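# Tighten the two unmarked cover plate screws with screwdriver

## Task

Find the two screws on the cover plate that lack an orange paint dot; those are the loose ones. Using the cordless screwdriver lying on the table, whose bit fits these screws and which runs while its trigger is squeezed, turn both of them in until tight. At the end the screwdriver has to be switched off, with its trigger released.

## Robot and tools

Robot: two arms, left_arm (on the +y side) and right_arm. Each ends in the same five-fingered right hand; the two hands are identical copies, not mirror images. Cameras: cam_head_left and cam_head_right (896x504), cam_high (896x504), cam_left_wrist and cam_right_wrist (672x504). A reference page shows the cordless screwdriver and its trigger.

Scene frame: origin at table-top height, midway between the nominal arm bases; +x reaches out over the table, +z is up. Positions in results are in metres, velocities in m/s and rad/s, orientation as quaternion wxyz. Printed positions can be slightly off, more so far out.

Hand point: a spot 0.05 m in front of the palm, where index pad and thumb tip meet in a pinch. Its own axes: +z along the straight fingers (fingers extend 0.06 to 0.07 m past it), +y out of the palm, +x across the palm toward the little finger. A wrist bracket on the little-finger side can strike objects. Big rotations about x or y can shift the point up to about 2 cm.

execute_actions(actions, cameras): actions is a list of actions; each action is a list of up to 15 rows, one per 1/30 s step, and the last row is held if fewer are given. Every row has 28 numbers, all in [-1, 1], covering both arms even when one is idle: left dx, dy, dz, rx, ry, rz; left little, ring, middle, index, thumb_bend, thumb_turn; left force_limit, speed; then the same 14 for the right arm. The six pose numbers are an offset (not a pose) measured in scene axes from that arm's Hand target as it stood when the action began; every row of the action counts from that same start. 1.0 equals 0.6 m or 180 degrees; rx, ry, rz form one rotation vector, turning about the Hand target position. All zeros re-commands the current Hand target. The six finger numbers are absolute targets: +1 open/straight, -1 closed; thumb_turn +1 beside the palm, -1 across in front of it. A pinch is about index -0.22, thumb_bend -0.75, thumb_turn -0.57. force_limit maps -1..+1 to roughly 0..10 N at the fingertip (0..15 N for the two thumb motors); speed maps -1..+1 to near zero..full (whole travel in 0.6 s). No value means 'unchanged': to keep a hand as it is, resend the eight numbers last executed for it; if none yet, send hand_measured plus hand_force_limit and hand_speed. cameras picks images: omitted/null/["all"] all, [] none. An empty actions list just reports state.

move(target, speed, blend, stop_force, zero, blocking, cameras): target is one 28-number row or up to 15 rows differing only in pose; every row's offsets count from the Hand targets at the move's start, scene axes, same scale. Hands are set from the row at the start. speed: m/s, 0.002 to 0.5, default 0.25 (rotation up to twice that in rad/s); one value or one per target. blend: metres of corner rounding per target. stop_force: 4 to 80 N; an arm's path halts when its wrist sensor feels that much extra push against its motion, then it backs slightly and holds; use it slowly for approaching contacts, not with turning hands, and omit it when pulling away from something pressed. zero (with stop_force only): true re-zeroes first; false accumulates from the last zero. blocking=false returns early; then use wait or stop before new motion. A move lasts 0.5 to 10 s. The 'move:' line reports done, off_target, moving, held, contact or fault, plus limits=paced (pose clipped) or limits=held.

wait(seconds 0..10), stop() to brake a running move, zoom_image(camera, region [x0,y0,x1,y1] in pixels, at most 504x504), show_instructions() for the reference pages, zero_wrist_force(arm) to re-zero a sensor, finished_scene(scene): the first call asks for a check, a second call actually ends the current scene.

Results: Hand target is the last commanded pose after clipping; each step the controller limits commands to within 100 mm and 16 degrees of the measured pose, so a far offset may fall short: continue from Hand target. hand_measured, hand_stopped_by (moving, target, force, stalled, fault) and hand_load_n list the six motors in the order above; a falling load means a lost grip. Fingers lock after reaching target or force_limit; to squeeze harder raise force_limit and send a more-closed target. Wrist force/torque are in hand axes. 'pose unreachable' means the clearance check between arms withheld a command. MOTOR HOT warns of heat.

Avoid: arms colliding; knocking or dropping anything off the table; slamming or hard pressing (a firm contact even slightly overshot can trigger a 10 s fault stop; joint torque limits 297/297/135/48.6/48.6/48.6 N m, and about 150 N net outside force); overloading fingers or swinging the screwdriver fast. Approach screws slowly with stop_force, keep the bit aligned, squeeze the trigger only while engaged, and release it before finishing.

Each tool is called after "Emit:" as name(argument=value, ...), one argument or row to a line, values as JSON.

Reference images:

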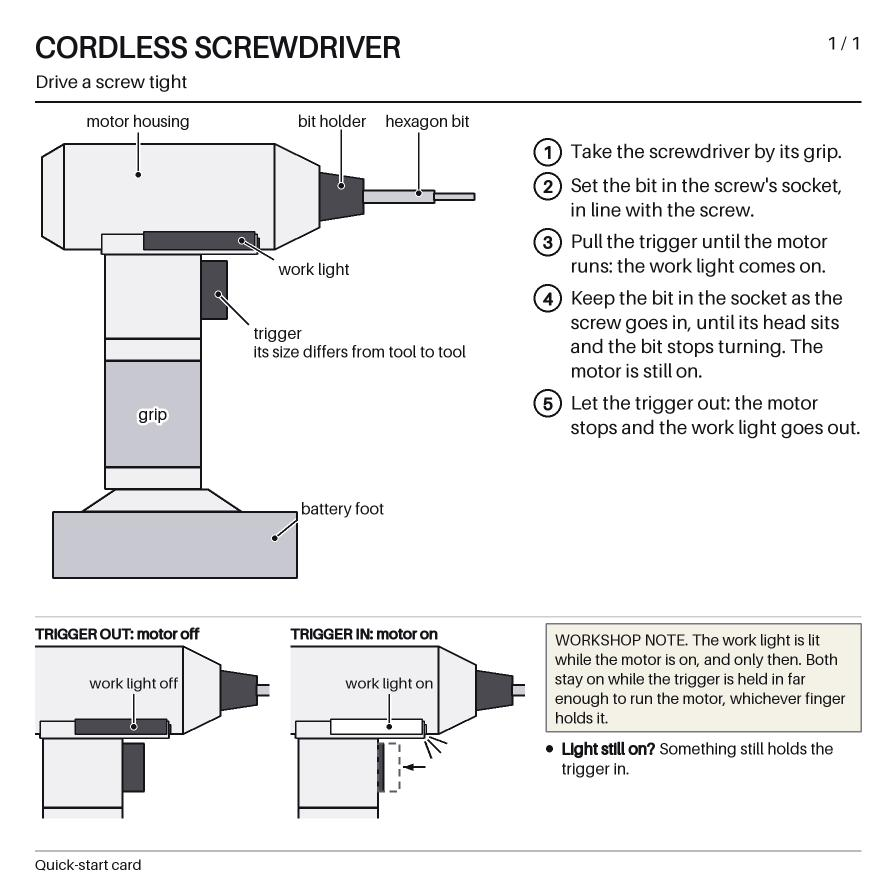

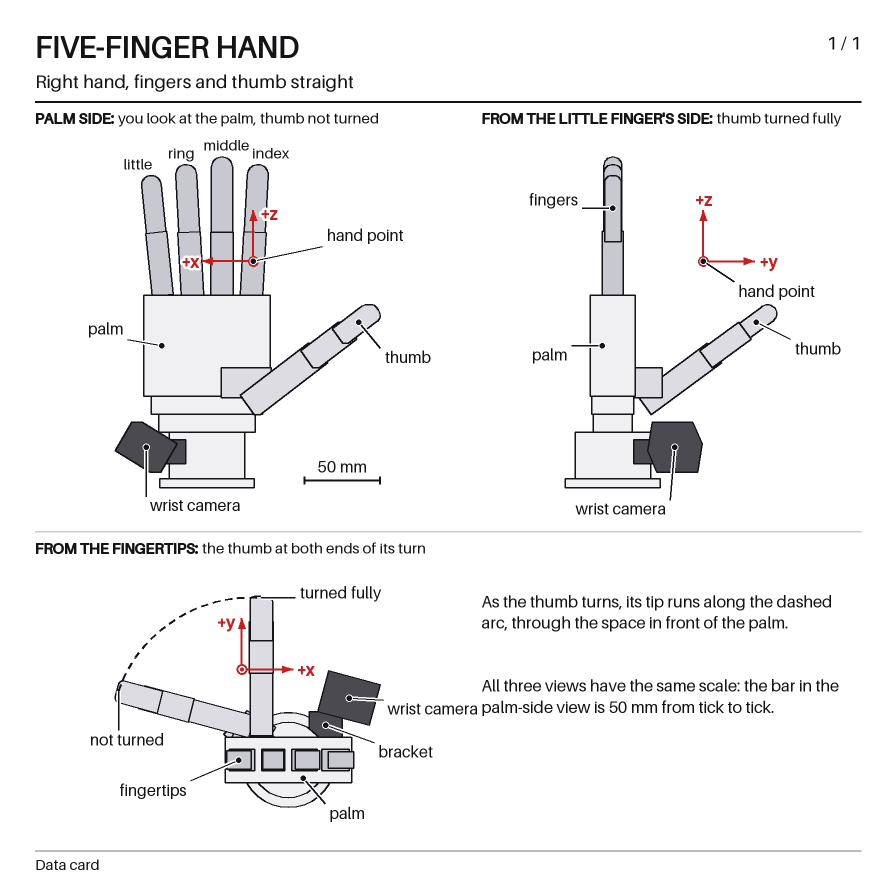

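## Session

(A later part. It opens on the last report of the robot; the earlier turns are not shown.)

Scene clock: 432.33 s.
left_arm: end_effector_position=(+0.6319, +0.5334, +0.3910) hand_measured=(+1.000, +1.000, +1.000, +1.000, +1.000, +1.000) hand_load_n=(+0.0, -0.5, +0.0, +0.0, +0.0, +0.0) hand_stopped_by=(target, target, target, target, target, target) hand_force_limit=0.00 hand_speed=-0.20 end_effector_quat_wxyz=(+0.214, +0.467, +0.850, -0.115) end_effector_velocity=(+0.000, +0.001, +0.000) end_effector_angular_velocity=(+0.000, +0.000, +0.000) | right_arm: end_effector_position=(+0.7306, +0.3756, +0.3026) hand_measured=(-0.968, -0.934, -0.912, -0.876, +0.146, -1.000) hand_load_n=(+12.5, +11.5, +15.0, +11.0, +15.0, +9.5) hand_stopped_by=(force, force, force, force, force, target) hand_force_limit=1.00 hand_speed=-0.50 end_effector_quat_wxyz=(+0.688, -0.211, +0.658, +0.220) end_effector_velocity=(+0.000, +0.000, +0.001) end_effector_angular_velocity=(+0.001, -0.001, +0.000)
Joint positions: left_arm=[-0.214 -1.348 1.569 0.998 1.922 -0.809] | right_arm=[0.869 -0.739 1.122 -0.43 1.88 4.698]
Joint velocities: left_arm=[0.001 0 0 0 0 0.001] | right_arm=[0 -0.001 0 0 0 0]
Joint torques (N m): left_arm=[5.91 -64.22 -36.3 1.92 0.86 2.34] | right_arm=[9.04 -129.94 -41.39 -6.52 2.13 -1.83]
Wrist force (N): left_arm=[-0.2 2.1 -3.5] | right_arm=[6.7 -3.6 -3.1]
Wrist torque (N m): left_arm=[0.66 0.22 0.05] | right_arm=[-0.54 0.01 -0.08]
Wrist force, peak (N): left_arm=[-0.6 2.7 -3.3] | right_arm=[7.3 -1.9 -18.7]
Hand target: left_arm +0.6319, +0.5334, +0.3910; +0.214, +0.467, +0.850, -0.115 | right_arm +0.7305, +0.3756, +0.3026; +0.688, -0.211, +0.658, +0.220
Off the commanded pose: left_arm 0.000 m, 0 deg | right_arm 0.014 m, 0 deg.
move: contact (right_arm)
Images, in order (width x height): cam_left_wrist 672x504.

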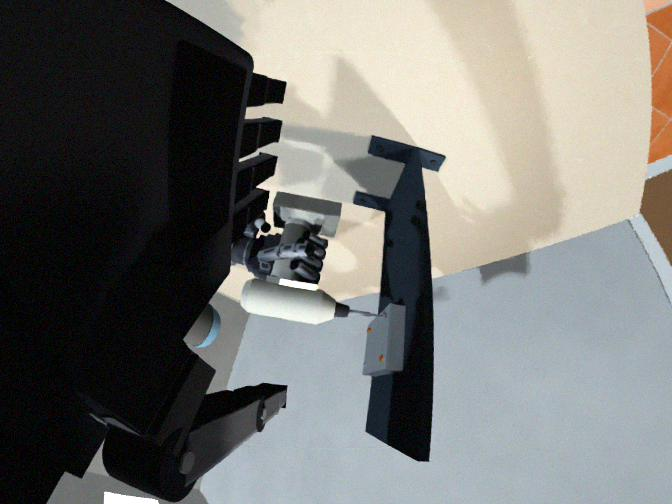

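Emit:
wait(
  seconds=0,
  cameras=["cam_left_wrist","cam_high"],
)

Emit:
zoom_image(
  camera="cam_left_wrist",
  region=[340, 280, 410, 350],
)

Scene clock: 433.13 s.
left_arm: end_effector_position=(+0.6319, +0.5334, +0.3910) hand_measured=(+1.000, +1.000, +1.000, +1.000, +1.000, +1.000) hand_load_n=(+0.0, +0.0, +0.0, +0.0, +0.0, +0.0) hand_stopped_by=(target, target, target, target, target, target) hand_force_limit=0.00 hand_speed=-0.20 end_effector_quat_wxyz=(+0.214, +0.467, +0.850, -0.115) end_effector_velocity=(+0.000, +0.000, +0.000) end_effector_angular_velocity=(+0.001, -0.001, -0.002) | right_arm: end_effector_position=(+0.7305, +0.3756, +0.3026) hand_measured=(-0.968, -0.934, -0.912, -0.876, +0.146, -1.000) hand_load_n=(+12.5, +11.5, +14.5, +11.0, +15.0, +9.5) hand_stopped_by=(force, force, force, force, force, target) hand_force_limit=1.00 hand_speed=-0.50 end_effector_quat_wxyz=(+0.688, -0.211, +0.658, +0.220) end_effector_velocity=(+0.000, +0.000, +0.001) end_effector_angular_velocity=(+0.001, -0.001, +0.000)
Joint positions: left_arm=[-0.214 -1.348 1.569 0.998 1.922 -0.809] | right_arm=[0.869 -0.739 1.122 -0.43 1.88 4.698]
Joint velocities: left_arm=[0 0 0 0 0 0.002] | right_arm=[0 0 0 -0.001 0 0]
Joint torques (N m): left_arm=[7.65 -65.51 -35.07 1.9 1 2.76] | right_arm=[12.09 -129.22 -42.52 -6.04 1.97 -1.76]
Wrist force (N): left_arm=[-0.6 2.0 -3.0] | right_arm=[6.8 -3.1 -2.8]
Wrist torque (N m): left_arm=[0.61 0.27 0.02] | right_arm=[-0.48 -0.01 -0.05]
Wrist force, peak (N): left_arm=[-0.6 2.4 -3.5] | right_arm=[7.0 -3.5 -3.4]
Hand target: left_arm +0.6319, +0.5334, +0.3910; +0.214, +0.467, +0.850, -0.115 | right_arm +0.7305, +0.3756, +0.3026; +0.688, -0.211, +0.658, +0.220
Off the commanded pose: left_arm 0.000 m, 0 deg | right_arm 0.014 m, 0 deg.
Images, in order (width x height): cam_high 896x504, cam_left_wrist 672x504.

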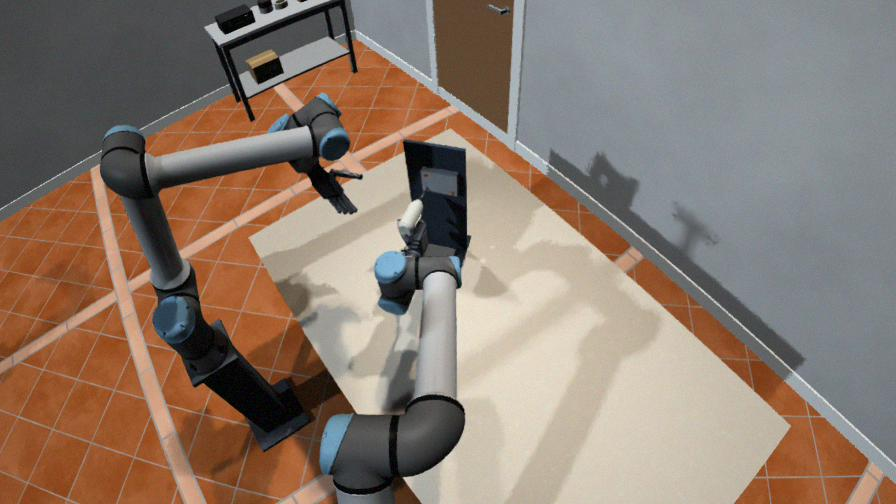

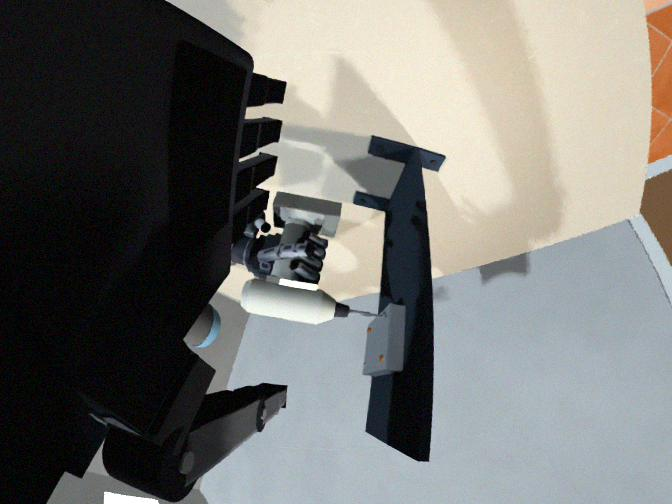

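Scaled by 7.200 from the camera's 672x504 image, which has a finer 960x720 frame.

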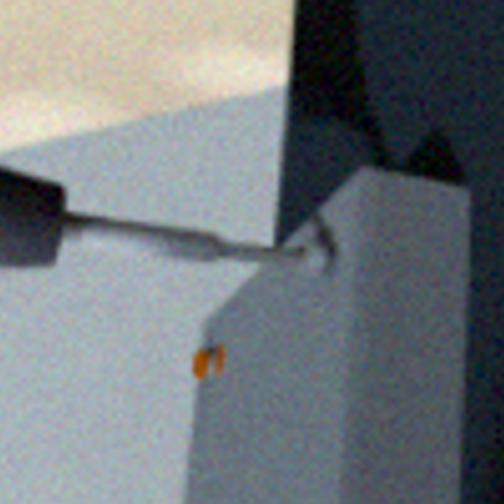

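Emit:
zoom_image(
  camera="cam_left_wrist",
  region=[370, 302, 394, 326],
)

Scaled by 21.000 from the camera's 672x504 image, which has a finer 960x720 frame.

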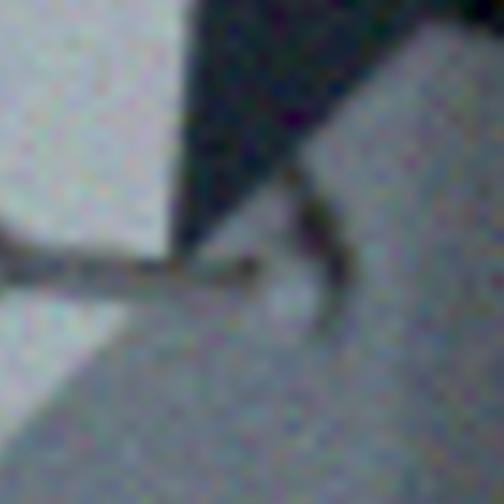

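Emit:
zoom_image(
  camera="cam_high",
  region=[412, 172, 442, 202],
)

Emit:
zoom_image(
  camera="cam_left_wrist",
  region=[357, 297, 393, 333],
)

Scaled by 16.800.

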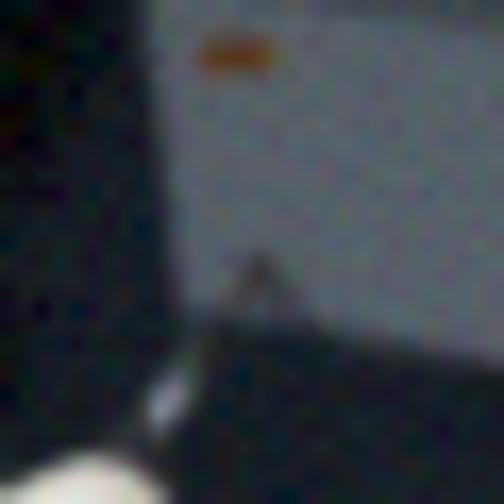

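Scaled by 14.000 from the camera's 672x504 image, which has a finer 960x720 frame.

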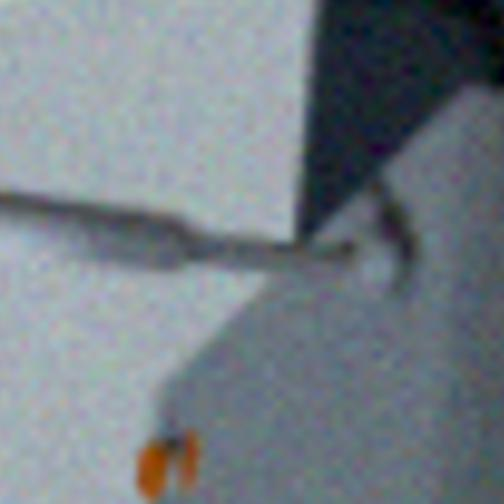

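Emit:
move(
  target=[
    [0,0,0,0,0,0,1,1,1,1,1,1,0,-0.2,-0.0020,-0.0015,0,0,0,0,-1,-1,-1,-0.96,-0.96,-1,1,-0.5],
    [0,0,0,0,0,0,1,1,1,1,1,1,0,-0.2,-0.0010,-0.0028,0.0062,0,0,0,-1,-1,-1,-0.96,-0.96,-1,1,-0.5],
    [0,0,0,0,0,0,1,1,1,1,1,1,0,-0.2,0.0104,0.0056,0.0062,0,0,0,-1,-1,-1,-0.96,-0.96,-1,1,-0.5],
  ],
  speed=0.006,
  stop_force=5,
  cameras=["cam_left_wrist"],
)

Emit:
zoom_image(
  camera="cam_left_wrist",
  region=[370, 302, 394, 326],
)

Scene clock: 437.43 s.
left_arm: end_effector_position=(+0.6319, +0.5334, +0.3910) hand_measured=(+1.000, +1.000, +1.000, +1.000, +1.000, +1.000) hand_load_n=(+0.0, +0.0, +0.0, +0.0, +0.0, +0.0) hand_stopped_by=(target, target, target, target, target, target) hand_force_limit=0.00 hand_speed=-0.20 end_effector_quat_wxyz=(+0.214, +0.467, +0.850, -0.115) end_effector_velocity=(+0.000, +0.001, +0.000) end_effector_angular_velocity=(+0.001, -0.001, +0.001) | right_arm: end_effector_position=(+0.7362, +0.3785, +0.3063) hand_measured=(-0.968, -0.934, -0.912, -0.876, +0.146, -1.000) hand_load_n=(+12.5, +12.0, +14.5, +10.5, +15.0, +9.5) hand_stopped_by=(force, force, force, force, force, target) hand_force_limit=1.00 hand_speed=-0.50 end_effector_quat_wxyz=(+0.688, -0.211, +0.658, +0.220) end_effector_velocity=(+0.000, +0.000, -0.001) end_effector_angular_velocity=(+0.000, +0.000, +0.000)
Joint positions: left_arm=[-0.214 -1.348 1.569 0.998 1.922 -0.809] | right_arm=[0.866 -0.732 1.103 -0.418 1.877 4.698]
Joint velocities: left_arm=[0.001 0 0 0 -0.001 0] | right_arm=[0 0.001 0 0 0 0]
Joint torques (N m): left_arm=[9.03 -63.13 -33.95 1.48 1.47 2.48] | right_arm=[10.06 -126.07 -41.48 -5.67 1.2 1.54]
Wrist force (N): left_arm=[-0.6 2.5 -3.4] | right_arm=[4.0 -4.3 -3.5]
Wrist torque (N m): left_arm=[0.71 0.28 0.04] | right_arm=[-0.40 -0.16 -0.13]
Wrist force, peak (N): left_arm=[-0.5 2.7 -3.4] | right_arm=[5.1 -2.1 -12.2]
Hand target: left_arm +0.6319, +0.5334, +0.3910; +0.214, +0.467, +0.850, -0.115 | right_arm +0.7361, +0.3785, +0.3063; +0.688, -0.211, +0.658, +0.220
Off the commanded pose: left_arm 0.000 m, 0 deg | right_arm 0.001 m, 0 deg.
move: contact (right_arm); path passed 2 of 3 targets
Images, in order (width x height): cam_left_wrist 672x504.

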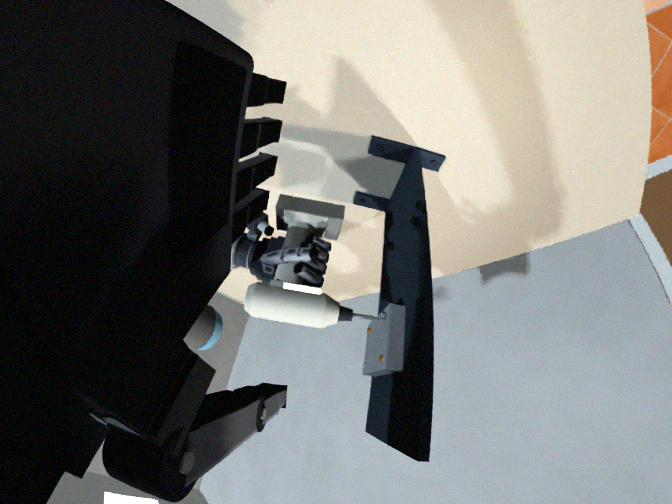

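Scaled by 21.000 from the camera's 672x504 image, which has a finer 960x720 frame.

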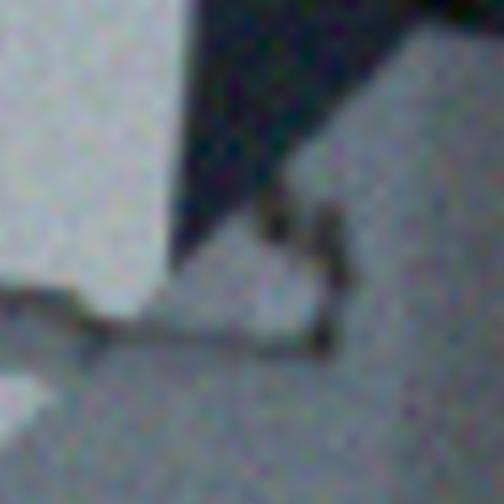

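Emit:
move(
  target=[
    [0,0,0,0,0,0,1,1,1,1,1,1,0,-0.2,-0.0107,-0.0079,0,0,0,0,-1,-1,-1,-0.96,-0.96,-1,1,-0.5],
    [0,0,0,0,0,0,1,1,1,1,1,1,0,-0.2,-0.0147,-0.0025,-0.00835,0,0,0,-1,-1,-1,-0.96,-0.96,-1,1,-0.5],
    [0,0,0,0,0,0,1,1,1,1,1,1,0,-0.2,-0.0027,0.0064,-0.00835,0,0,0,-1,-1,-1,-0.96,-0.96,-1,1,-0.5],
  ],
  speed=[0.015,0.015,0.006],
  stop_force=5,
  cameras=["cam_left_wrist"],
)

Emit:
zoom_image(
  camera="cam_left_wrist",
  region=[370, 302, 394, 326],
)

Scene clock: 440.77 s.
left_arm: end_effector_position=(+0.6319, +0.5334, +0.3910) hand_measured=(+1.000, +1.000, +1.000, +1.000, +1.000, +1.000) hand_load_n=(+0.0, +0.0, +0.0, +0.0, +0.0, +0.0) hand_stopped_by=(target, target, target, target, target, target) hand_force_limit=0.00 hand_speed=-0.20 end_effector_quat_wxyz=(+0.214, +0.467, +0.850, -0.115) end_effector_velocity=(+0.000, +0.001, -0.001) end_effector_angular_velocity=(+0.000, +0.002, +0.002) | right_arm: end_effector_position=(+0.7286, +0.3782, +0.3013) hand_measured=(-0.968, -0.934, -0.912, -0.876, +0.146, -1.000) hand_load_n=(+12.0, +11.5, +14.5, +10.5, +15.0, +9.0) hand_stopped_by=(force, force, force, force, force, target) hand_force_limit=1.00 hand_speed=-0.50 end_effector_quat_wxyz=(+0.688, -0.211, +0.658, +0.220) end_effector_velocity=(+0.000, +0.000, +0.001) end_effector_angular_velocity=(+0.000, +0.000, +0.000)
Joint positions: left_arm=[-0.214 -1.348 1.569 0.998 1.922 -0.809] | right_arm=[0.872 -0.735 1.118 -0.43 1.883 4.698]
Joint velocities: left_arm=[0.001 0.001 0 0 0 -0.001] | right_arm=[0 -0.001 0 0.001 0 0]
Joint torques (N m): left_arm=[5.59 -62.73 -33.14 0.69 1.28 2.31] | right_arm=[11.96 -129.07 -42.79 -6.17 2.12 -1.47]
Wrist force (N): left_arm=[-0.5 2.2 -3.1] | right_arm=[6.5 -3.0 -4.4]
Wrist torque (N m): left_arm=[0.65 0.26 0.03] | right_arm=[-0.49 -0.04 -0.08]
Wrist force, peak (N): left_arm=[-0.7 2.5 -3.6] | right_arm=[4.8 -1.2 -13.1]
Hand target: left_arm +0.6319, +0.5334, +0.3910; +0.214, +0.467, +0.850, -0.115 | right_arm +0.7286, +0.3782, +0.3013; +0.688, -0.211, +0.658, +0.220
Off the commanded pose: left_arm 0.000 m, 0 deg | right_arm 0.007 m, 0 deg.
move: contact (right_arm); path passed 2 of 3 targets
Images, in order (width x height): cam_left_wrist 672x504.

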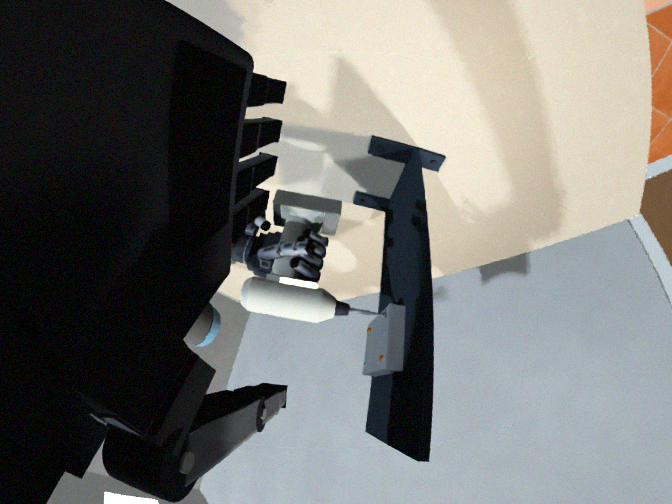

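Scaled by 21.000 from the camera's 672x504 image, which has a finer 960x720 frame.

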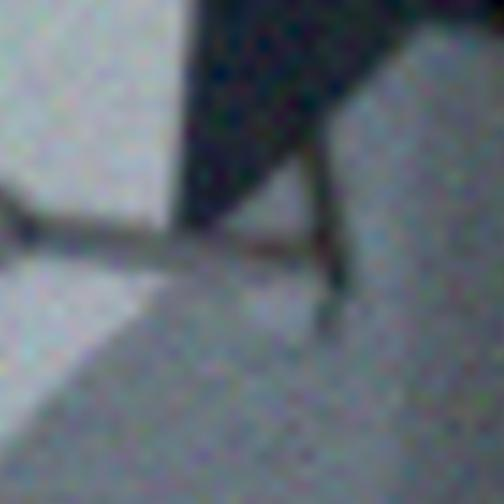

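Emit:
move(
  target=[
    [0,0,0,0,0,0,1,1,1,1,1,1,0,-0.2,-0.0027,-0.0020,0,0,0,0,-1,-1,-1,-0.96,-0.96,-1,1,-0.5],
    [0,0,0,0,0,0,1,1,1,1,1,1,0,-0.2,-0.0047,0.0007,0,0,0,0,-1,-1,-1,-0.96,-0.96,-1,1,-0.5],
    [0,0,0,0,0,0,1,1,1,1,1,1,0,-0.2,0.0087,0.0106,0,0,0,0,-1,-1,-1,-0.96,-0.96,-1,1,-0.5],
  ],
  speed=[0.015,0.015,0.006],
  stop_force=5,
  cameras=["cam_left_wrist"],
)

Emit:
zoom_image(
  camera="cam_left_wrist",
  region=[370, 302, 394, 326],
)

Scene clock: 443.73 s.
left_arm: end_effector_position=(+0.6319, +0.5334, +0.3910) hand_measured=(+1.000, +1.000, +1.000, +1.000, +1.000, +1.000) hand_load_n=(+0.0, +0.0, +0.0, +0.0, +0.0, +0.0) hand_stopped_by=(target, target, target, target, target, target) hand_force_limit=0.00 hand_speed=-0.20 end_effector_quat_wxyz=(+0.214, +0.467, +0.850, -0.115) end_effector_velocity=(+0.000, +0.000, +0.000) end_effector_angular_velocity=(+0.001, +0.000, +0.000) | right_arm: end_effector_position=(+0.7325, +0.3835, +0.3013) hand_measured=(-0.968, -0.934, -0.912, -0.876, +0.146, -1.000) hand_load_n=(+12.0, +11.5, +14.5, +11.0, +15.0, +9.5) hand_stopped_by=(force, force, force, force, force, target) hand_force_limit=1.00 hand_speed=-0.50 end_effector_quat_wxyz=(+0.688, -0.211, +0.658, +0.220) end_effector_velocity=(+0.000, +0.000, +0.000) end_effector_angular_velocity=(+0.000, +0.000, +0.001)
Joint positions: left_arm=[-0.214 -1.348 1.569 0.998 1.922 -0.809] | right_arm=[0.872 -0.724 1.097 -0.42 1.883 4.698]
Joint velocities: left_arm=[0 0 0 0.001 -0.001 0] | right_arm=[0 0 0 0 -0.001 0]
Joint torques (N m): left_arm=[6.49 -62.67 -30.82 0.97 1.12 2.76] | right_arm=[5.79 -131.28 -43.26 -7.1 2.69 1.13]
Wrist force (N): left_arm=[-0.5 2.4 -3.4] | right_arm=[7.3 -1.5 -8.3]
Wrist torque (N m): left_arm=[0.71 0.27 0.04] | right_arm=[-0.51 -0.08 -0.11]
Wrist force, peak (N): left_arm=[-0.4 2.5 -3.7] | right_arm=[7.8 0.2 -19.1]
Hand target: left_arm +0.6319, +0.5334, +0.3910; +0.214, +0.467, +0.850, -0.115 | right_arm +0.7325, +0.3835, +0.3013; +0.688, -0.211, +0.658, +0.220
Off the commanded pose: left_arm 0.000 m, 0 deg | right_arm 0.002 m, 0 deg.
move: contact (right_arm); path passed 2 of 3 targets
Images, in order (width x height): cam_left_wrist 672x504.

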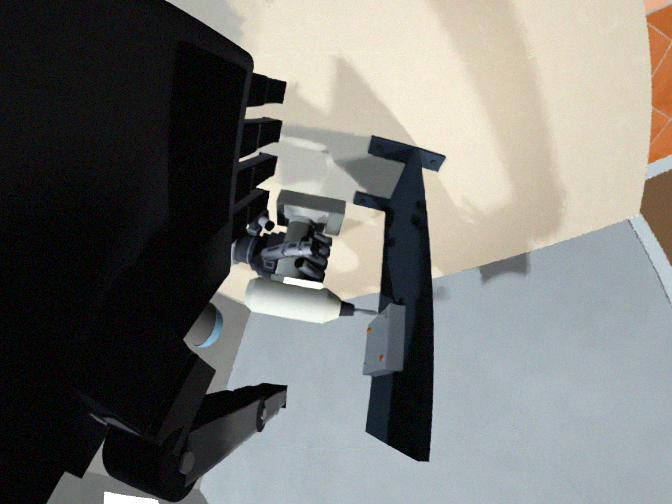

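Scaled by 21.000 from the camera's 672x504 image, which has a finer 960x720 frame.

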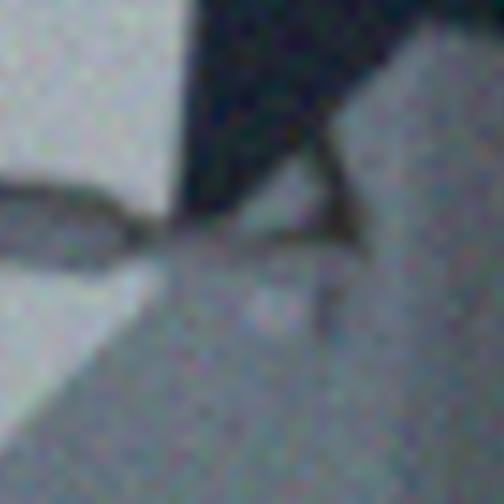

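Emit:
move(
  target=[
    [0,0,0,0,0,0,1,1,1,1,1,1,0,-0.2,-0.0107,-0.0079,0,0,0,0,-1,-1,-1,-0.96,-0.96,-1,1,-0.5],
    [0,0,0,0,0,0,1,1,1,1,1,1,0,-0.2,-0.0002,-0.0220,0,0,0,0,-1,-1,-1,-0.96,-0.96,-1,1,-0.5],
    [0,0,0,0,0,0,1,1,1,1,1,1,0,-0.2,0.0118,-0.0131,0,0,0,0,-1,-1,-1,-0.96,-0.96,-1,1,-0.5],
  ],
  speed=[0.015,0.015,0.006],
  stop_force=5,
  cameras=["cam_left_wrist"],
)

Emit:
zoom_image(
  camera="cam_left_wrist",
  region=[370, 302, 394, 326],
)

Scene clock: 445.17 s.
left_arm: end_effector_position=(+0.6319, +0.5334, +0.3910) hand_measured=(+1.000, +1.000, +1.000, +1.000, +1.000, +1.000) hand_load_n=(+0.0, +0.0, +0.0, +0.0, +0.0, +0.0) hand_stopped_by=(target, target, target, target, target, target) hand_force_limit=0.00 hand_speed=-0.20 end_effector_quat_wxyz=(+0.214, +0.467, +0.850, -0.115) end_effector_velocity=(+0.000, +0.001, -0.001) end_effector_angular_velocity=(+0.000, +0.001, +0.002) | right_arm: end_effector_position=(+0.7324, +0.3835, +0.3013) hand_measured=(-0.968, -0.934, -0.912, -0.876, +0.146, -1.000) hand_load_n=(+11.5, +11.5, +14.5, +11.0, +15.0, +10.0) hand_stopped_by=(force, force, force, force, force, target) hand_force_limit=1.00 hand_speed=-0.50 end_effector_quat_wxyz=(+0.688, -0.211, +0.658, +0.220) end_effector_velocity=(+0.001, +0.000, -0.003) end_effector_angular_velocity=(-0.001, +0.000, +0.000)
Joint positions: left_arm=[-0.214 -1.348 1.569 0.998 1.922 -0.809] | right_arm=[0.872 -0.724 1.097 -0.42 1.883 4.698]
Joint velocities: left_arm=[0.001 0.001 0 0 0 -0.001] | right_arm=[0 0.003 0 -0.002 0 0]
Joint torques (N m): left_arm=[5.48 -61.62 -32.11 0.89 1.26 2.35] | right_arm=[-15.04 -112.38 -52.07 -2.63 -0.92 1.06]
Wrist force (N): left_arm=[-0.5 2.3 -3.3] | right_arm=[7.0 -2.4 -5.3]
Wrist torque (N m): left_arm=[0.68 0.26 0.03] | right_arm=[-0.51 -0.03 -0.08]
Wrist force, peak (N): left_arm=[-0.7 2.2 -3.5] | right_arm=[7.8 -1.6 -8.3]
Hand target: left_arm +0.6319, +0.5334, +0.3910; +0.214, +0.467, +0.850, -0.115 | right_arm +0.7325, +0.3835, +0.3013; +0.688, -0.211, +0.658, +0.220
Off the commanded pose: left_arm 0.000 m, 0 deg | right_arm 0.011 m, 0 deg.
move: contact (right_arm); path passed 0 of 3 targets
Images, in order (width x height): cam_left_wrist 672x504.

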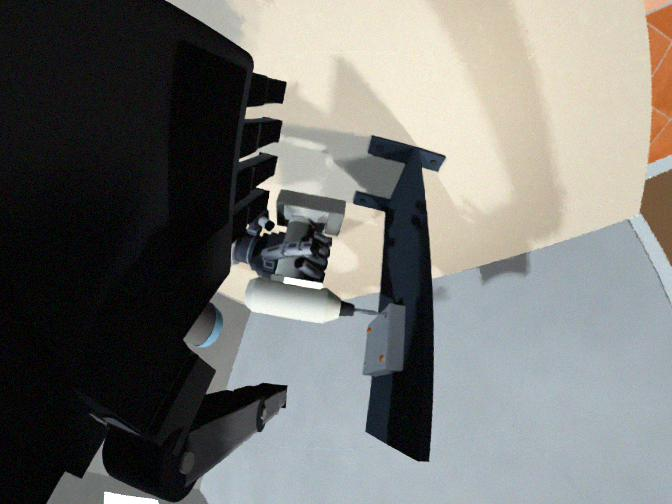

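Scaled by 21.000 from the camera's 672x504 image, which has a finer 960x720 frame.

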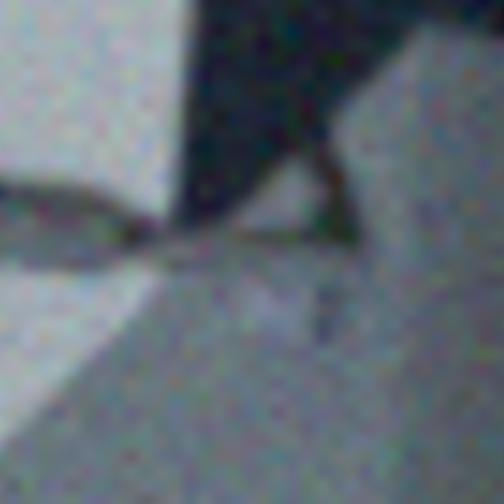

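Emit:
move(
  target=[
    [0,0,0,0,0,0,1,1,1,1,1,1,0,-0.2,-0.0107,-0.0079,0,0,0,0,-1,-1,-1,-0.96,-0.96,-1,1,-0.5],
    [0,0,0,0,0,0,1,1,1,1,1,1,0,-0.2,-0.0002,-0.0220,0,0,0,0,-1,-1,-1,-0.96,-0.96,-1,1,-0.5],
    [0,0,0,0,0,0,1,1,1,1,1,1,0,-0.2,0.0118,-0.0131,0,0,0,0,-1,-1,-1,-0.96,-0.96,-1,1,-0.5],
  ],
  speed=[0.015,0.015,0.006],
  stop_force=6,
  cameras=["cam_left_wrist"],
)

Emit:
zoom_image(
  camera="cam_left_wrist",
  region=[370, 302, 394, 326],
)

Scene clock: 448.93 s.
left_arm: end_effector_position=(+0.6319, +0.5334, +0.3910) hand_measured=(+1.000, +1.000, +1.000, +1.000, +1.000, +1.000) hand_load_n=(+0.0, +0.0, +0.0, +0.0, +0.0, +0.0) hand_stopped_by=(target, target, target, target, target, target) hand_force_limit=0.00 hand_speed=-0.20 end_effector_quat_wxyz=(+0.214, +0.467, +0.850, -0.115) end_effector_velocity=(+0.000, -0.001, +0.000) end_effector_angular_velocity=(+0.000, +0.000, -0.001) | right_arm: end_effector_position=(+0.7388, +0.3750, +0.3013) hand_measured=(-0.968, -0.934, -0.912, -0.876, +0.146, -1.000) hand_load_n=(+11.5, +11.5, +14.5, +10.5, +15.5, +9.5) hand_stopped_by=(force, force, force, force, force, target) hand_force_limit=1.00 hand_speed=-0.50 end_effector_quat_wxyz=(+0.688, -0.211, +0.658, +0.220) end_effector_velocity=(+0.000, +0.000, -0.001) end_effector_angular_velocity=(+0.001, +0.000, +0.000)
Joint positions: left_arm=[-0.214 -1.348 1.569 0.998 1.922 -0.809] | right_arm=[0.862 -0.732 1.112 -0.427 1.873 4.698]
Joint velocities: left_arm=[-0.001 0 0 0 0 0] | right_arm=[0 0.001 0 -0.002 0 0]
Joint torques (N m): left_arm=[5.17 -65.11 -29.47 0.06 1.45 2.4] | right_arm=[4.09 -129.68 -43.42 -6.53 1.6 2.05]
Wrist force (N): left_arm=[-0.6 1.9 -3.5] | right_arm=[7.1 -2.6 -6.4]
Wrist torque (N m): left_arm=[0.64 0.28 0.02] | right_arm=[-0.42 0.02 -0.07]
Wrist force, peak (N): left_arm=[-0.2 2.6 -3.6] | right_arm=[10.9 -5.2 -20.7]
Hand target: left_arm +0.6319, +0.5334, +0.3910; +0.214, +0.467, +0.850, -0.115 | right_arm +0.7387, +0.3750, +0.3013; +0.688, -0.211, +0.658, +0.220
Off the commanded pose: left_arm 0.000 m, 0 deg | right_arm 0.001 m, 0 deg.
move: contact (right_arm); path passed 2 of 3 targets
Images, in order (width x height): cam_left_wrist 672x504.

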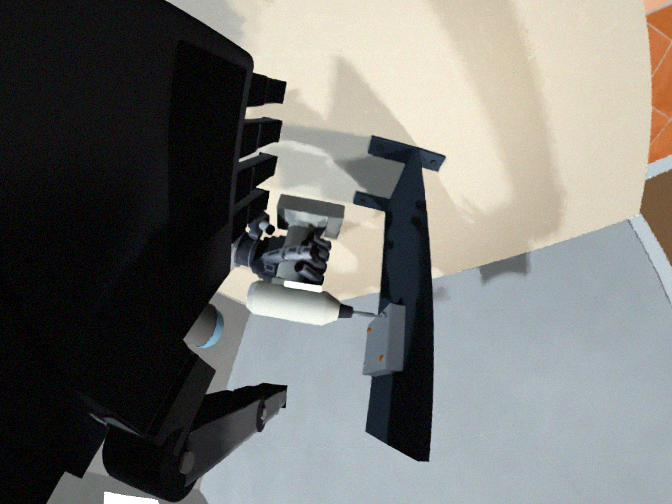

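Scaled by 21.000 from the camera's 672x504 image, which has a finer 960x720 frame.

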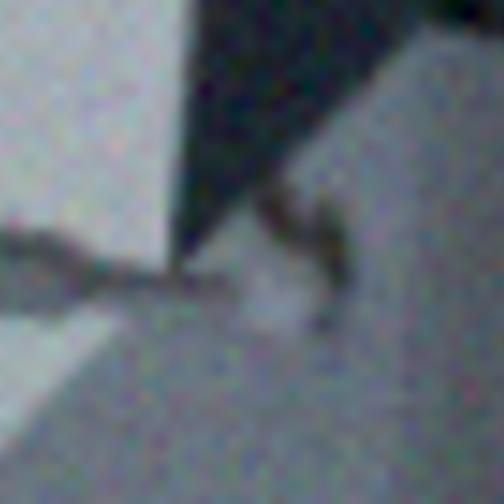

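Emit:
move(
  target=[
    [0,0,0,0,0,0,1,1,1,1,1,1,0,-0.2,-0.0107,-0.0079,0,0,0,0,-1,-1,-1,-0.96,-0.96,-1,1,-0.5],
    [0,0,0,0,0,0,1,1,1,1,1,1,0,-0.2,-0.0158,-0.0011,-0.00835,0,0,0,-1,-1,-1,-0.96,-0.96,-1,1,-0.5],
    [0,0,0,0,0,0,1,1,1,1,1,1,0,-0.2,-0.0038,0.0078,-0.00835,0,0,0,-1,-1,-1,-0.96,-0.96,-1,1,-0.5],
  ],
  speed=[0.012,0.012,0.006],
  stop_force=6,
  cameras=["cam_left_wrist"],
)

Emit:
zoom_image(
  camera="cam_left_wrist",
  region=[370, 302, 394, 326],
)

Scene clock: 452.90 s.
left_arm: end_effector_position=(+0.6319, +0.5334, +0.3910) hand_measured=(+1.000, +1.000, +1.000, +1.000, +1.000, +1.000) hand_load_n=(+0.0, +0.0, -0.5, +0.0, +0.0, +0.0) hand_stopped_by=(target, target, target, target, target, target) hand_force_limit=0.00 hand_speed=-0.20 end_effector_quat_wxyz=(+0.214, +0.467, +0.850, -0.115) end_effector_velocity=(+0.000, -0.001, +0.000) end_effector_angular_velocity=(+0.000, +0.000, -0.002) | right_arm: end_effector_position=(+0.7358, +0.3792, +0.2963) hand_measured=(-0.968, -0.934, -0.912, -0.876, +0.146, -1.000) hand_load_n=(+11.0, +11.0, +14.0, +11.0, +15.5, +9.0) hand_stopped_by=(force, force, force, force, force, target) hand_force_limit=1.00 hand_speed=-0.50 end_effector_quat_wxyz=(+0.688, -0.211, +0.658, +0.220) end_effector_velocity=(+0.000, +0.000, -0.001) end_effector_angular_velocity=(-0.001, +0.001, +0.000)
Joint positions: left_arm=[-0.214 -1.348 1.569 0.998 1.922 -0.809] | right_arm=[0.867 -0.725 1.108 -0.43 1.878 4.698]
Joint velocities: left_arm=[-0.001 0 0 0 0 0.001] | right_arm=[0 0.001 0 0.001 0 0]
Joint torques (N m): left_arm=[4.7 -60.62 -29.63 0.35 1.18 2.41] | right_arm=[-2.39 -130.79 -43.7 -6.99 3.15 1.07]
Wrist force (N): left_arm=[-0.3 2.1 -3.1] | right_arm=[7.6 -0.8 -9.4]
Wrist torque (N m): left_arm=[0.64 0.22 0.04] | right_arm=[-0.48 -0.11 -0.10]
Wrist force, peak (N): left_arm=[-0.3 2.7 -3.5] | right_arm=[8.7 -0.1 -20.8]
Hand target: left_arm +0.6319, +0.5334, +0.3910; +0.214, +0.467, +0.850, -0.115 | right_arm +0.7358, +0.3792, +0.2963; +0.688, -0.211, +0.658, +0.220
Off the commanded pose: left_arm 0.000 m, 0 deg | right_arm 0.001 m, 0 deg.
move: contact (right_arm); path passed 2 of 3 targets
Images, in order (width x height): cam_left_wrist 672x504.

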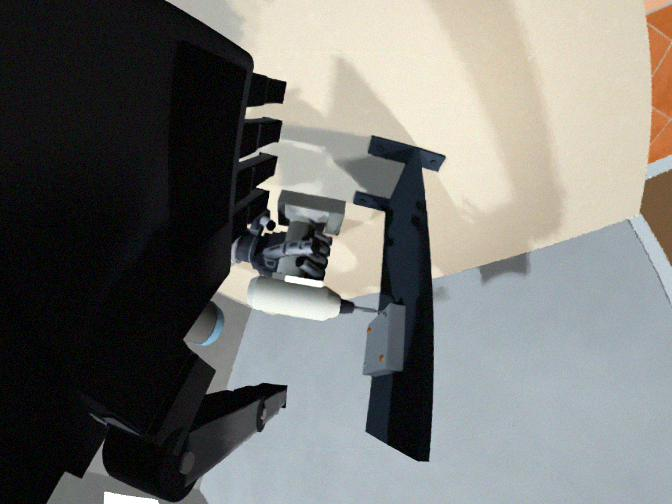

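Scaled by 21.000 from the camera's 672x504 image, which has a finer 960x720 frame.

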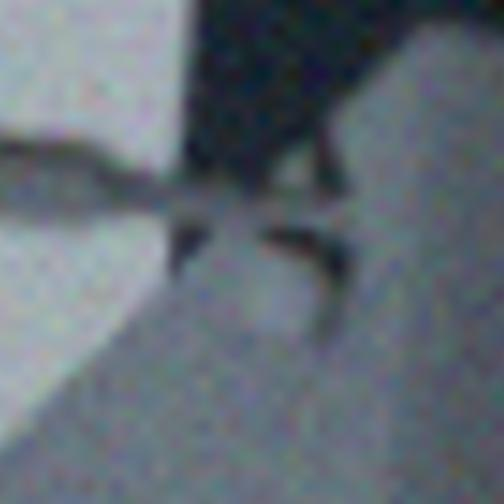

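Emit:
move(
  target=[
    [0,0,0,0,0,0,1,1,1,1,1,1,0,-0.2,-0.0107,-0.0079,0,0,0,0,-1,-1,-1,-0.96,-0.96,-1,1,-0.5],
    [0,0,0,0,0,0,1,1,1,1,1,1,0,-0.2,-0.0107,-0.0079,0.0135,0,0,0,-1,-1,-1,-0.96,-0.96,-1,1,-0.5],
    [0,0,0,0,0,0,1,1,1,1,1,1,0,-0.2,0.0013,0.0010,0.0135,0,0,0,-1,-1,-1,-0.96,-0.96,-1,1,-0.5],
  ],
  speed=[0.012,0.012,0.006],
  stop_force=6,
  cameras=[],
)

Scene clock: 454.27 s.
left_arm: end_effector_position=(+0.6319, +0.5334, +0.3910) hand_measured=(+1.000, +1.000, +1.000, +1.000, +1.000, +1.000) hand_load_n=(+0.0, +0.0, +0.0, +0.0, +0.0, +0.0) hand_stopped_by=(target, target, target, target, target, target) hand_force_limit=0.00 hand_speed=-0.20 end_effector_quat_wxyz=(+0.214, +0.467, +0.850, -0.115) end_effector_velocity=(+0.000, +0.000, +0.000) end_effector_angular_velocity=(+0.000, +0.000, -0.001) | right_arm: end_effector_position=(+0.7357, +0.3791, +0.2963) hand_measured=(-0.968, -0.934, -0.912, -0.876, +0.146, -1.000) hand_load_n=(+11.5, +11.0, +14.5, +10.5, +15.5, +9.5) hand_stopped_by=(force, force, force, force, force, target) hand_force_limit=1.00 hand_speed=-0.50 end_effector_quat_wxyz=(+0.688, -0.211, +0.658, +0.220) end_effector_velocity=(+0.000, +0.000, +0.001) end_effector_angular_velocity=(+0.001, +0.000, +0.001)
Joint positions: left_arm=[-0.214 -1.348 1.569 0.998 1.922 -0.809] | right_arm=[0.867 -0.725 1.108 -0.43 1.878 4.698]
Joint velocities: left_arm=[0 0 0 0.001 0 0] | right_arm=[0 -0.001 0 0 0 0]
Joint torques (N m): left_arm=[6.6 -61.92 -29.37 0.17 1.36 2.71] | right_arm=[-14.88 -112.27 -52.92 -2.53 -0.76 0.97]
Wrist force (N): left_arm=[-0.4 2.6 -3.0] | right_arm=[7.1 -2.1 -6.4]
Wrist torque (N m): left_arm=[0.71 0.23 0.06] | right_arm=[-0.54 -0.03 -0.10]
Wrist force, peak (N): left_arm=[-0.5 2.5 -3.6] | right_arm=[7.9 -1.2 -9.6]
Hand target: left_arm +0.6319, +0.5334, +0.3910; +0.214, +0.467, +0.850, -0.115 | right_arm +0.7357, +0.3791, +0.2963; +0.688, -0.211, +0.658, +0.220
Off the commanded pose: left_arm 0.000 m, 0 deg | right_arm 0.008 m, 0 deg.
move: contact (right_arm); path passed 0 of 3 targets
No camera images: "cameras" was empty.

Emit:
move(
  target=[
    [0,0,0,0,0,0,1,1,1,1,1,1,0,-0.2,-0.0107,-0.0079,0,0,0,0,-1,-1,-1,-0.96,-0.96,-1,1,-0.5],
    [0,0,0,0,0,0,1,1,1,1,1,1,0,-0.2,-0.0107,-0.0079,0.0135,0,0,0,-1,-1,-1,-0.96,-0.96,-1,1,-0.5],
    [0,0,0,0,0,0,1,1,1,1,1,1,0,-0.2,0.0013,0.0010,0.0135,0,0,0,-1,-1,-1,-0.96,-0.96,-1,1,-0.5],
  ],
  speed=[0.012,0.012,0.005],
  stop_force=7,
  cameras=[],
)

Scene clock: 457.20 s.
left_arm: end_effector_position=(+0.6319, +0.5334, +0.3910) hand_measured=(+1.000, +1.000, +1.000, +1.000, +1.000, +1.000) hand_load_n=(+0.0, +0.0, +0.0, +0.0, +0.0, +0.0) hand_stopped_by=(target, target, target, target, target, target) hand_force_limit=0.00 hand_speed=-0.20 end_effector_quat_wxyz=(+0.214, +0.467, +0.850, -0.115) end_effector_velocity=(+0.000, +0.000, +0.000) end_effector_angular_velocity=(+0.000, +0.000, +0.001) | right_arm: end_effector_position=(+0.7307, +0.3754, +0.3044) hand_measured=(-0.968, -0.934, -0.912, -0.876, +0.146, -1.000) hand_load_n=(+11.5, +11.5, +14.0, +10.5, +15.5, +9.0) hand_stopped_by=(force, force, force, force, force, target) hand_force_limit=1.00 hand_speed=-0.50 end_effector_quat_wxyz=(+0.688, -0.211, +0.658, +0.220) end_effector_velocity=(+0.000, +0.000, +0.000) end_effector_angular_velocity=(+0.000, +0.000, +0.000)
Joint positions: left_arm=[-0.214 -1.348 1.569 0.998 1.922 -0.809] | right_arm=[0.869 -0.74 1.121 -0.428 1.88 4.698]
Joint velocities: left_arm=[0 0 0 0 0 -0.002] | right_arm=[0 0 0 0 0 0]
Joint torques (N m): left_arm=[6.97 -60.36 -28.09 -0.08 1.11 2.09] | right_arm=[3.89 -129.18 -43.1 -6.77 1.61 -0.97]
Wrist force (N): left_arm=[-1.0 2.1 -3.3] | right_arm=[7.4 -2.9 -9.0]
Wrist torque (N m): left_arm=[0.66 0.34 0.00] | right_arm=[-0.34 -0.18 -0.05]
Wrist force, peak (N): left_arm=[-0.1 2.6 -3.6] | right_arm=[6.4 -3.0 -18.0]
Hand target: left_arm +0.6319, +0.5334, +0.3910; +0.214, +0.467, +0.850, -0.115 | right_arm +0.7306, +0.3754, +0.3044; +0.688, -0.211, +0.658, +0.220
Off the commanded pose: left_arm 0.000 m, 0 deg | right_arm 0.007 m, 0 deg.
move: contact (right_arm); path passed 2 of 3 targets
No camera images: "cameras" was empty.

Emit:
move(
  target=[
    [0,0,0,0,0,0,1,1,1,1,1,1,0,-0.2,-0.0027,-0.0020,0,0,0,0,-1,-1,-1,-0.96,-0.96,-1,1,-0.5],
    [0,0,0,0,0,0,1,1,1,1,1,1,0,-0.2,-0.0027,-0.0020,-0.0103,0,0,0,-1,-1,-1,-0.96,-0.96,-1,1,-0.5],
    [0,0,0,0,0,0,1,1,1,1,1,1,0,-0.2,0.0107,0.0079,-0.0103,0,0,0,-1,-1,-1,-0.96,-0.96,-1,1,-0.5],
  ],
  speed=[0.012,0.012,0.005],
  stop_force=7,
  cameras=[],
)

Scene clock: 459.57 s.
left_arm: end_effector_position=(+0.6319, +0.5334, +0.3910) hand_measured=(+1.000, +1.000, +1.000, +1.000, +1.000, +1.000) hand_load_n=(+0.0, +0.0, +0.0, +0.0, +0.0, +0.0) hand_stopped_by=(target, target, target, target, target, target) hand_force_limit=0.00 hand_speed=-0.20 end_effector_quat_wxyz=(+0.214, +0.467, +0.850, -0.115) end_effector_velocity=(+0.000, +0.000, +0.000) end_effector_angular_velocity=(-0.001, +0.000, +0.001) | right_arm: end_effector_position=(+0.7307, +0.3755, +0.2982) hand_measured=(-0.968, -0.934, -0.912, -0.876, +0.146, -1.000) hand_load_n=(+12.0, +11.5, +14.0, +10.5, +15.5, +8.5) hand_stopped_by=(force, force, force, force, force, target) hand_force_limit=1.00 hand_speed=-0.50 end_effector_quat_wxyz=(+0.688, -0.211, +0.658, +0.220) end_effector_velocity=(+0.000, +0.000, +0.000) end_effector_angular_velocity=(+0.001, +0.000, +0.000)
Joint positions: left_arm=[-0.214 -1.348 1.569 0.998 1.922 -0.809] | right_arm=[0.869 -0.736 1.125 -0.436 1.88 4.698]
Joint velocities: left_arm=[0 0 0 0 0 -0.002] | right_arm=[0 0 0 -0.001 0 0]
Joint torques (N m): left_arm=[5.78 -60.49 -29.17 0.48 0.85 2.67] | right_arm=[2.29 -128.83 -43.83 -6.86 2.65 -1.1]
Wrist force (N): left_arm=[-0.4 2.3 -3.3] | right_arm=[7.1 -1.8 -11.2]
Wrist torque (N m): left_arm=[0.68 0.25 0.04] | right_arm=[-0.27 -0.16 -0.08]
Wrist force, peak (N): left_arm=[-0.7 2.5 -3.6] | right_arm=[7.6 -1.7 -21.1]
Hand target: left_arm +0.6319, +0.5334, +0.3910; +0.214, +0.467, +0.850, -0.115 | right_arm +0.7306, +0.3755, +0.2982; +0.688, -0.211, +0.658, +0.220
Off the commanded pose: left_arm 0.000 m, 0 deg | right_arm 0.008 m, 0 deg.
move: contact (right_arm); path passed 2 of 3 targets
No camera images: "cameras" was empty.

Emit:
move(
  target=[
    [0,0,0,0,0,0,1,1,1,1,1,1,0,-0.2,-0.0020,-0.0015,0,0,0,0,-1,-1,-1,-0.96,-0.96,-1,1,-0.5],
    [0,0,0,0,0,0,1,1,1,1,1,1,0,-0.2,-0.0020,-0.0015,0.0052,0,0,0,-1,-1,-1,-0.96,-0.96,-1,1,-0.5],
    [0,0,0,0,0,0,1,1,1,1,1,1,0,-0.2,0.0107,0.0079,0.0052,0,0,0,-1,-1,-1,-0.96,-0.96,-1,1,-0.5],
  ],
  speed=[0.012,0.012,0.004],
  stop_force=9,
  cameras=["cam_left_wrist"],
)

Emit:
zoom_image(
  camera="cam_left_wrist",
  region=[370, 302, 394, 326],
)

Scene clock: 463.60 s.
left_arm: end_effector_position=(+0.6319, +0.5334, +0.3910) hand_measured=(+1.000, +1.000, +1.000, +1.000, +1.000, +1.000) hand_load_n=(+0.0, +0.0, +0.0, +0.0, +0.0, +0.0) hand_stopped_by=(target, target, target, target, target, target) hand_force_limit=0.00 hand_speed=-0.20 end_effector_quat_wxyz=(+0.214, +0.467, +0.850, -0.115) end_effector_velocity=(+0.000, +0.000, +0.000) end_effector_angular_velocity=(+0.001, +0.000, -0.002) | right_arm: end_effector_position=(+0.7343, +0.3783, +0.3013) hand_measured=(-0.968, -0.934, -0.912, -0.876, +0.148, -1.000) hand_load_n=(+12.5, +10.5, +12.0, +9.0, +18.5, +6.0) hand_stopped_by=(force, force, force, force, force, target) hand_force_limit=1.00 hand_speed=-0.50 end_effector_quat_wxyz=(+0.688, -0.211, +0.658, +0.220) end_effector_velocity=(+0.000, +0.000, +0.001) end_effector_angular_velocity=(-0.001, +0.000, +0.000)
Joint positions: left_arm=[-0.214 -1.348 1.569 0.998 1.922 -0.809] | right_arm=[0.868 -0.731 1.109 -0.426 1.878 4.698]
Joint velocities: left_arm=[0 0 0 0 0 0.002] | right_arm=[0 -0.001 0 0.001 0 0]
Joint torques (N m): left_arm=[5.43 -61.81 -25.91 0.41 1.57 2.15] | right_arm=[-5.38 -138.63 -72.7 -12.8 2.79 0.59]
Wrist force (N): left_arm=[-0.8 2.0 -3.3] | right_arm=[16.7 -3.8 -50.7]
Wrist torque (N m): left_arm=[0.63 0.31 0.01] | right_arm=[1.01 -0.55 -0.63]
Wrist force, peak (N): left_arm=[-0.4 2.2 -3.8] | right_arm=[16.7 -3.2 -50.8]
Hand target: left_arm +0.6319, +0.5334, +0.3910; +0.214, +0.467, +0.850, -0.115 | right_arm +0.7343, +0.3783, +0.3013; +0.688, -0.211, +0.658, +0.220
Off the commanded pose: left_arm 0.000 m, 0 deg | right_arm 0.003 m, 0 deg.
move: contact (right_arm); path passed 2 of 3 targets
Images, in order (width x height): cam_left_wrist 672x504.

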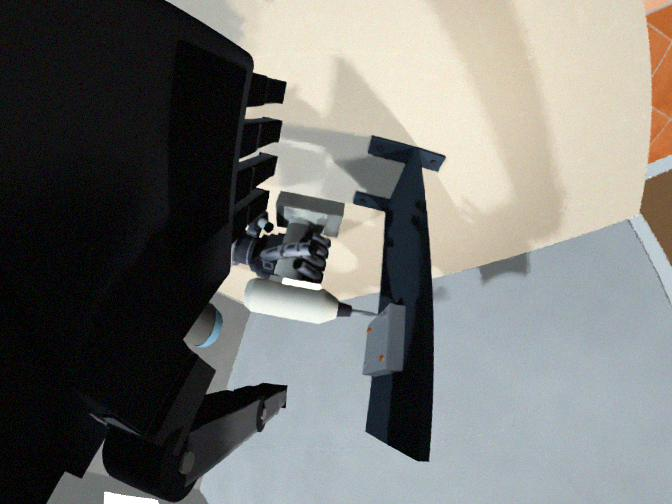

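Scaled by 21.000 from the camera's 672x504 image, which has a finer 960x720 frame.

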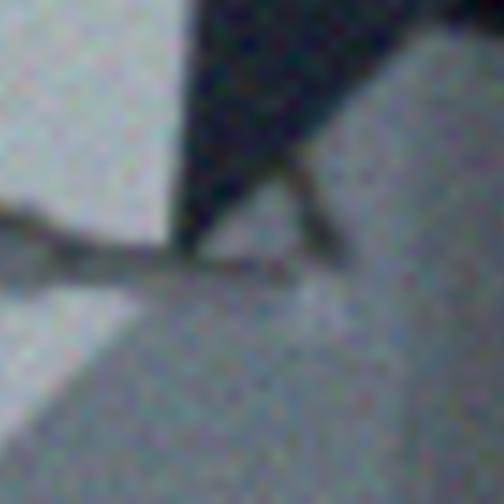

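Emit:
wait(
  seconds=0.5,
  cameras=[],
)

Emit:
zoom_image(
  camera="cam_left_wrist",
  region=[370, 302, 394, 326],
)

Scene clock: 464.27 s.
left_arm: end_effector_position=(+0.6319, +0.5334, +0.3910) hand_measured=(+1.000, +1.000, +1.000, +1.000, +1.000, +1.000) hand_load_n=(+0.0, +0.0, +0.0, -0.5, -0.5, +0.0) hand_stopped_by=(target, target, target, target, target, target) hand_force_limit=0.00 hand_speed=-0.20 end_effector_quat_wxyz=(+0.214, +0.467, +0.850, -0.115) end_effector_velocity=(+0.000, +0.000, +0.000) end_effector_angular_velocity=(+0.000, +0.000, +0.001) | right_arm: end_effector_position=(+0.7343, +0.3783, +0.3013) hand_measured=(-0.968, -0.934, -0.912, -0.876, +0.148, -1.000) hand_load_n=(+12.5, +11.0, +12.0, +9.5, +18.5, +6.0) hand_stopped_by=(force, force, force, force, force, target) hand_force_limit=1.00 hand_speed=-0.50 end_effector_quat_wxyz=(+0.688, -0.211, +0.658, +0.220) end_effector_velocity=(+0.000, +0.000, -0.001) end_effector_angular_velocity=(+0.000, +0.000, +0.000)
Joint positions: left_arm=[-0.214 -1.348 1.569 0.998 1.922 -0.809] | right_arm=[0.868 -0.731 1.109 -0.426 1.878 4.698]
Joint velocities: left_arm=[0 0 0 0 -0.001 -0.001] | right_arm=[0 0 0 0 0 0]
Joint torques (N m): left_arm=[8.67 -58.58 -27.41 0.71 1.17 2.93] | right_arm=[-6.31 -139.24 -72.81 -12.78 2.84 0.62]
Wrist force (N): left_arm=[-0.2 2.0 -3.3] | right_arm=[16.8 -3.5 -51.3]
Wrist torque (N m): left_arm=[0.64 0.21 0.05] | right_arm=[1.10 -0.50 -0.61]
Wrist force, peak (N): left_arm=[-0.4 2.2 -3.7] | right_arm=[17.2 -4.0 -51.4]
Hand target: left_arm +0.6319, +0.5334, +0.3910; +0.214, +0.467, +0.850, -0.115 | right_arm +0.7343, +0.3783, +0.3013; +0.688, -0.211, +0.658, +0.220
Off the commanded pose: left_arm 0.000 m, 0 deg | right_arm 0.003 m, 0 deg.
wait: 0.50 s; at rest from the start
No camera images: "cameras" was empty.

Scaled by 21.000 from the camera's 672x504 image, which has a finer 960x720 frame.

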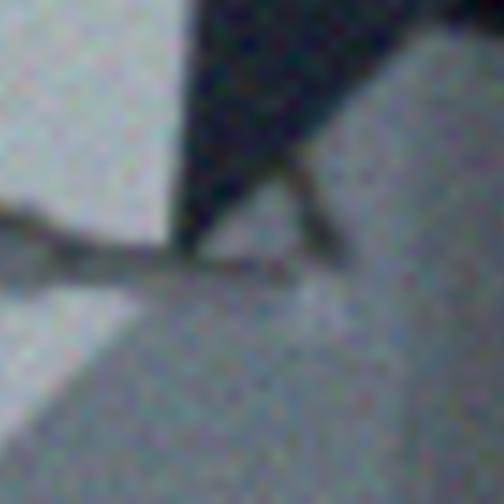

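Emit:
move(
  target=[0,0,0,0,0,0,1,1,1,1,1,1,0,-0.2,-0.0014,-0.0010,0,0,0,0,-1,-1,-1,-0.96,-0.96,-1,1,-0.5],
  speed=0.01,
  cameras=[],
)

Emit:
zoom_image(
  camera="cam_left_wrist",
  region=[370, 302, 394, 326],
)

Scene clock: 465.17 s.
left_arm: end_effector_position=(+0.6319, +0.5334, +0.3910) hand_measured=(+1.000, +1.000, +1.000, +1.000, +1.000, +1.000) hand_load_n=(+0.0, +0.0, +0.0, +0.0, +0.0, +0.0) hand_stopped_by=(target, target, target, target, target, target) hand_force_limit=0.00 hand_speed=-0.20 end_effector_quat_wxyz=(+0.214, +0.467, +0.850, -0.115) end_effector_velocity=(+0.000, +0.000, +0.001) end_effector_angular_velocity=(+0.000, -0.001, -0.001) | right_arm: end_effector_position=(+0.7336, +0.3777, +0.3015) hand_measured=(-0.968, -0.934, -0.912, -0.876, +0.148, -1.000) hand_load_n=(+10.5, +10.5, +13.0, +10.0, +17.5, +7.5) hand_stopped_by=(force, force, force, force, force, target) hand_force_limit=1.00 hand_speed=-0.50 end_effector_quat_wxyz=(+0.688, -0.211, +0.658, +0.220) end_effector_velocity=(+0.000, +0.000, -0.002) end_effector_angular_velocity=(-0.001, +0.001, +0.000)
Joint positions: left_arm=[-0.214 -1.348 1.569 0.998 1.922 -0.809] | right_arm=[0.868 -0.732 1.112 -0.427 1.879 4.698]
Joint velocities: left_arm=[0 -0.001 0 0 0 0.001] | right_arm=[0 0.001 0 0.001 0 0]
Joint torques (N m): left_arm=[5.36 -64.28 -26.68 0.67 0.81 2.24] | right_arm=[9.04 -123.94 -41.9 -5.71 3.39 -0.17]
Wrist force (N): left_arm=[-0.5 2.3 -3.4] | right_arm=[6.9 0.6 -5.3]
Wrist torque (N m): left_arm=[0.69 0.27 0.03] | right_arm=[-0.76 -0.07 -1.08]
Wrist force, peak (N): left_arm=[-0.4 2.4 -3.5] | right_arm=[18.3 -3.9 -51.5]
Hand target: left_arm +0.6319, +0.5334, +0.3910; +0.214, +0.467, +0.850, -0.115 | right_arm +0.7335, +0.3777, +0.3013; +0.688, -0.211, +0.658, +0.220
Off the commanded pose: left_arm 0.000 m, 0 deg | right_arm 0.000 m, 0 deg.
move: done
No camera images: "cameras" was empty.

Scaled by 21.000 from the camera's 672x504 image, which has a finer 960x720 frame.

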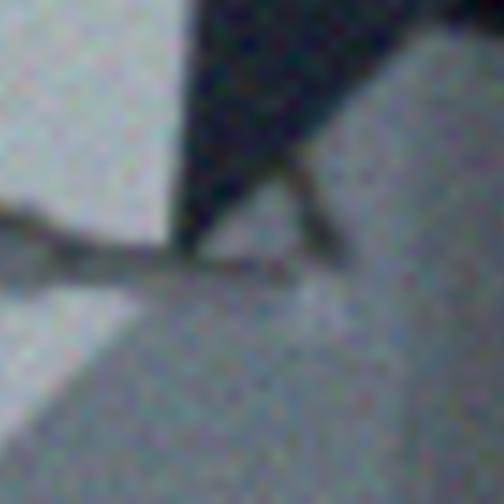

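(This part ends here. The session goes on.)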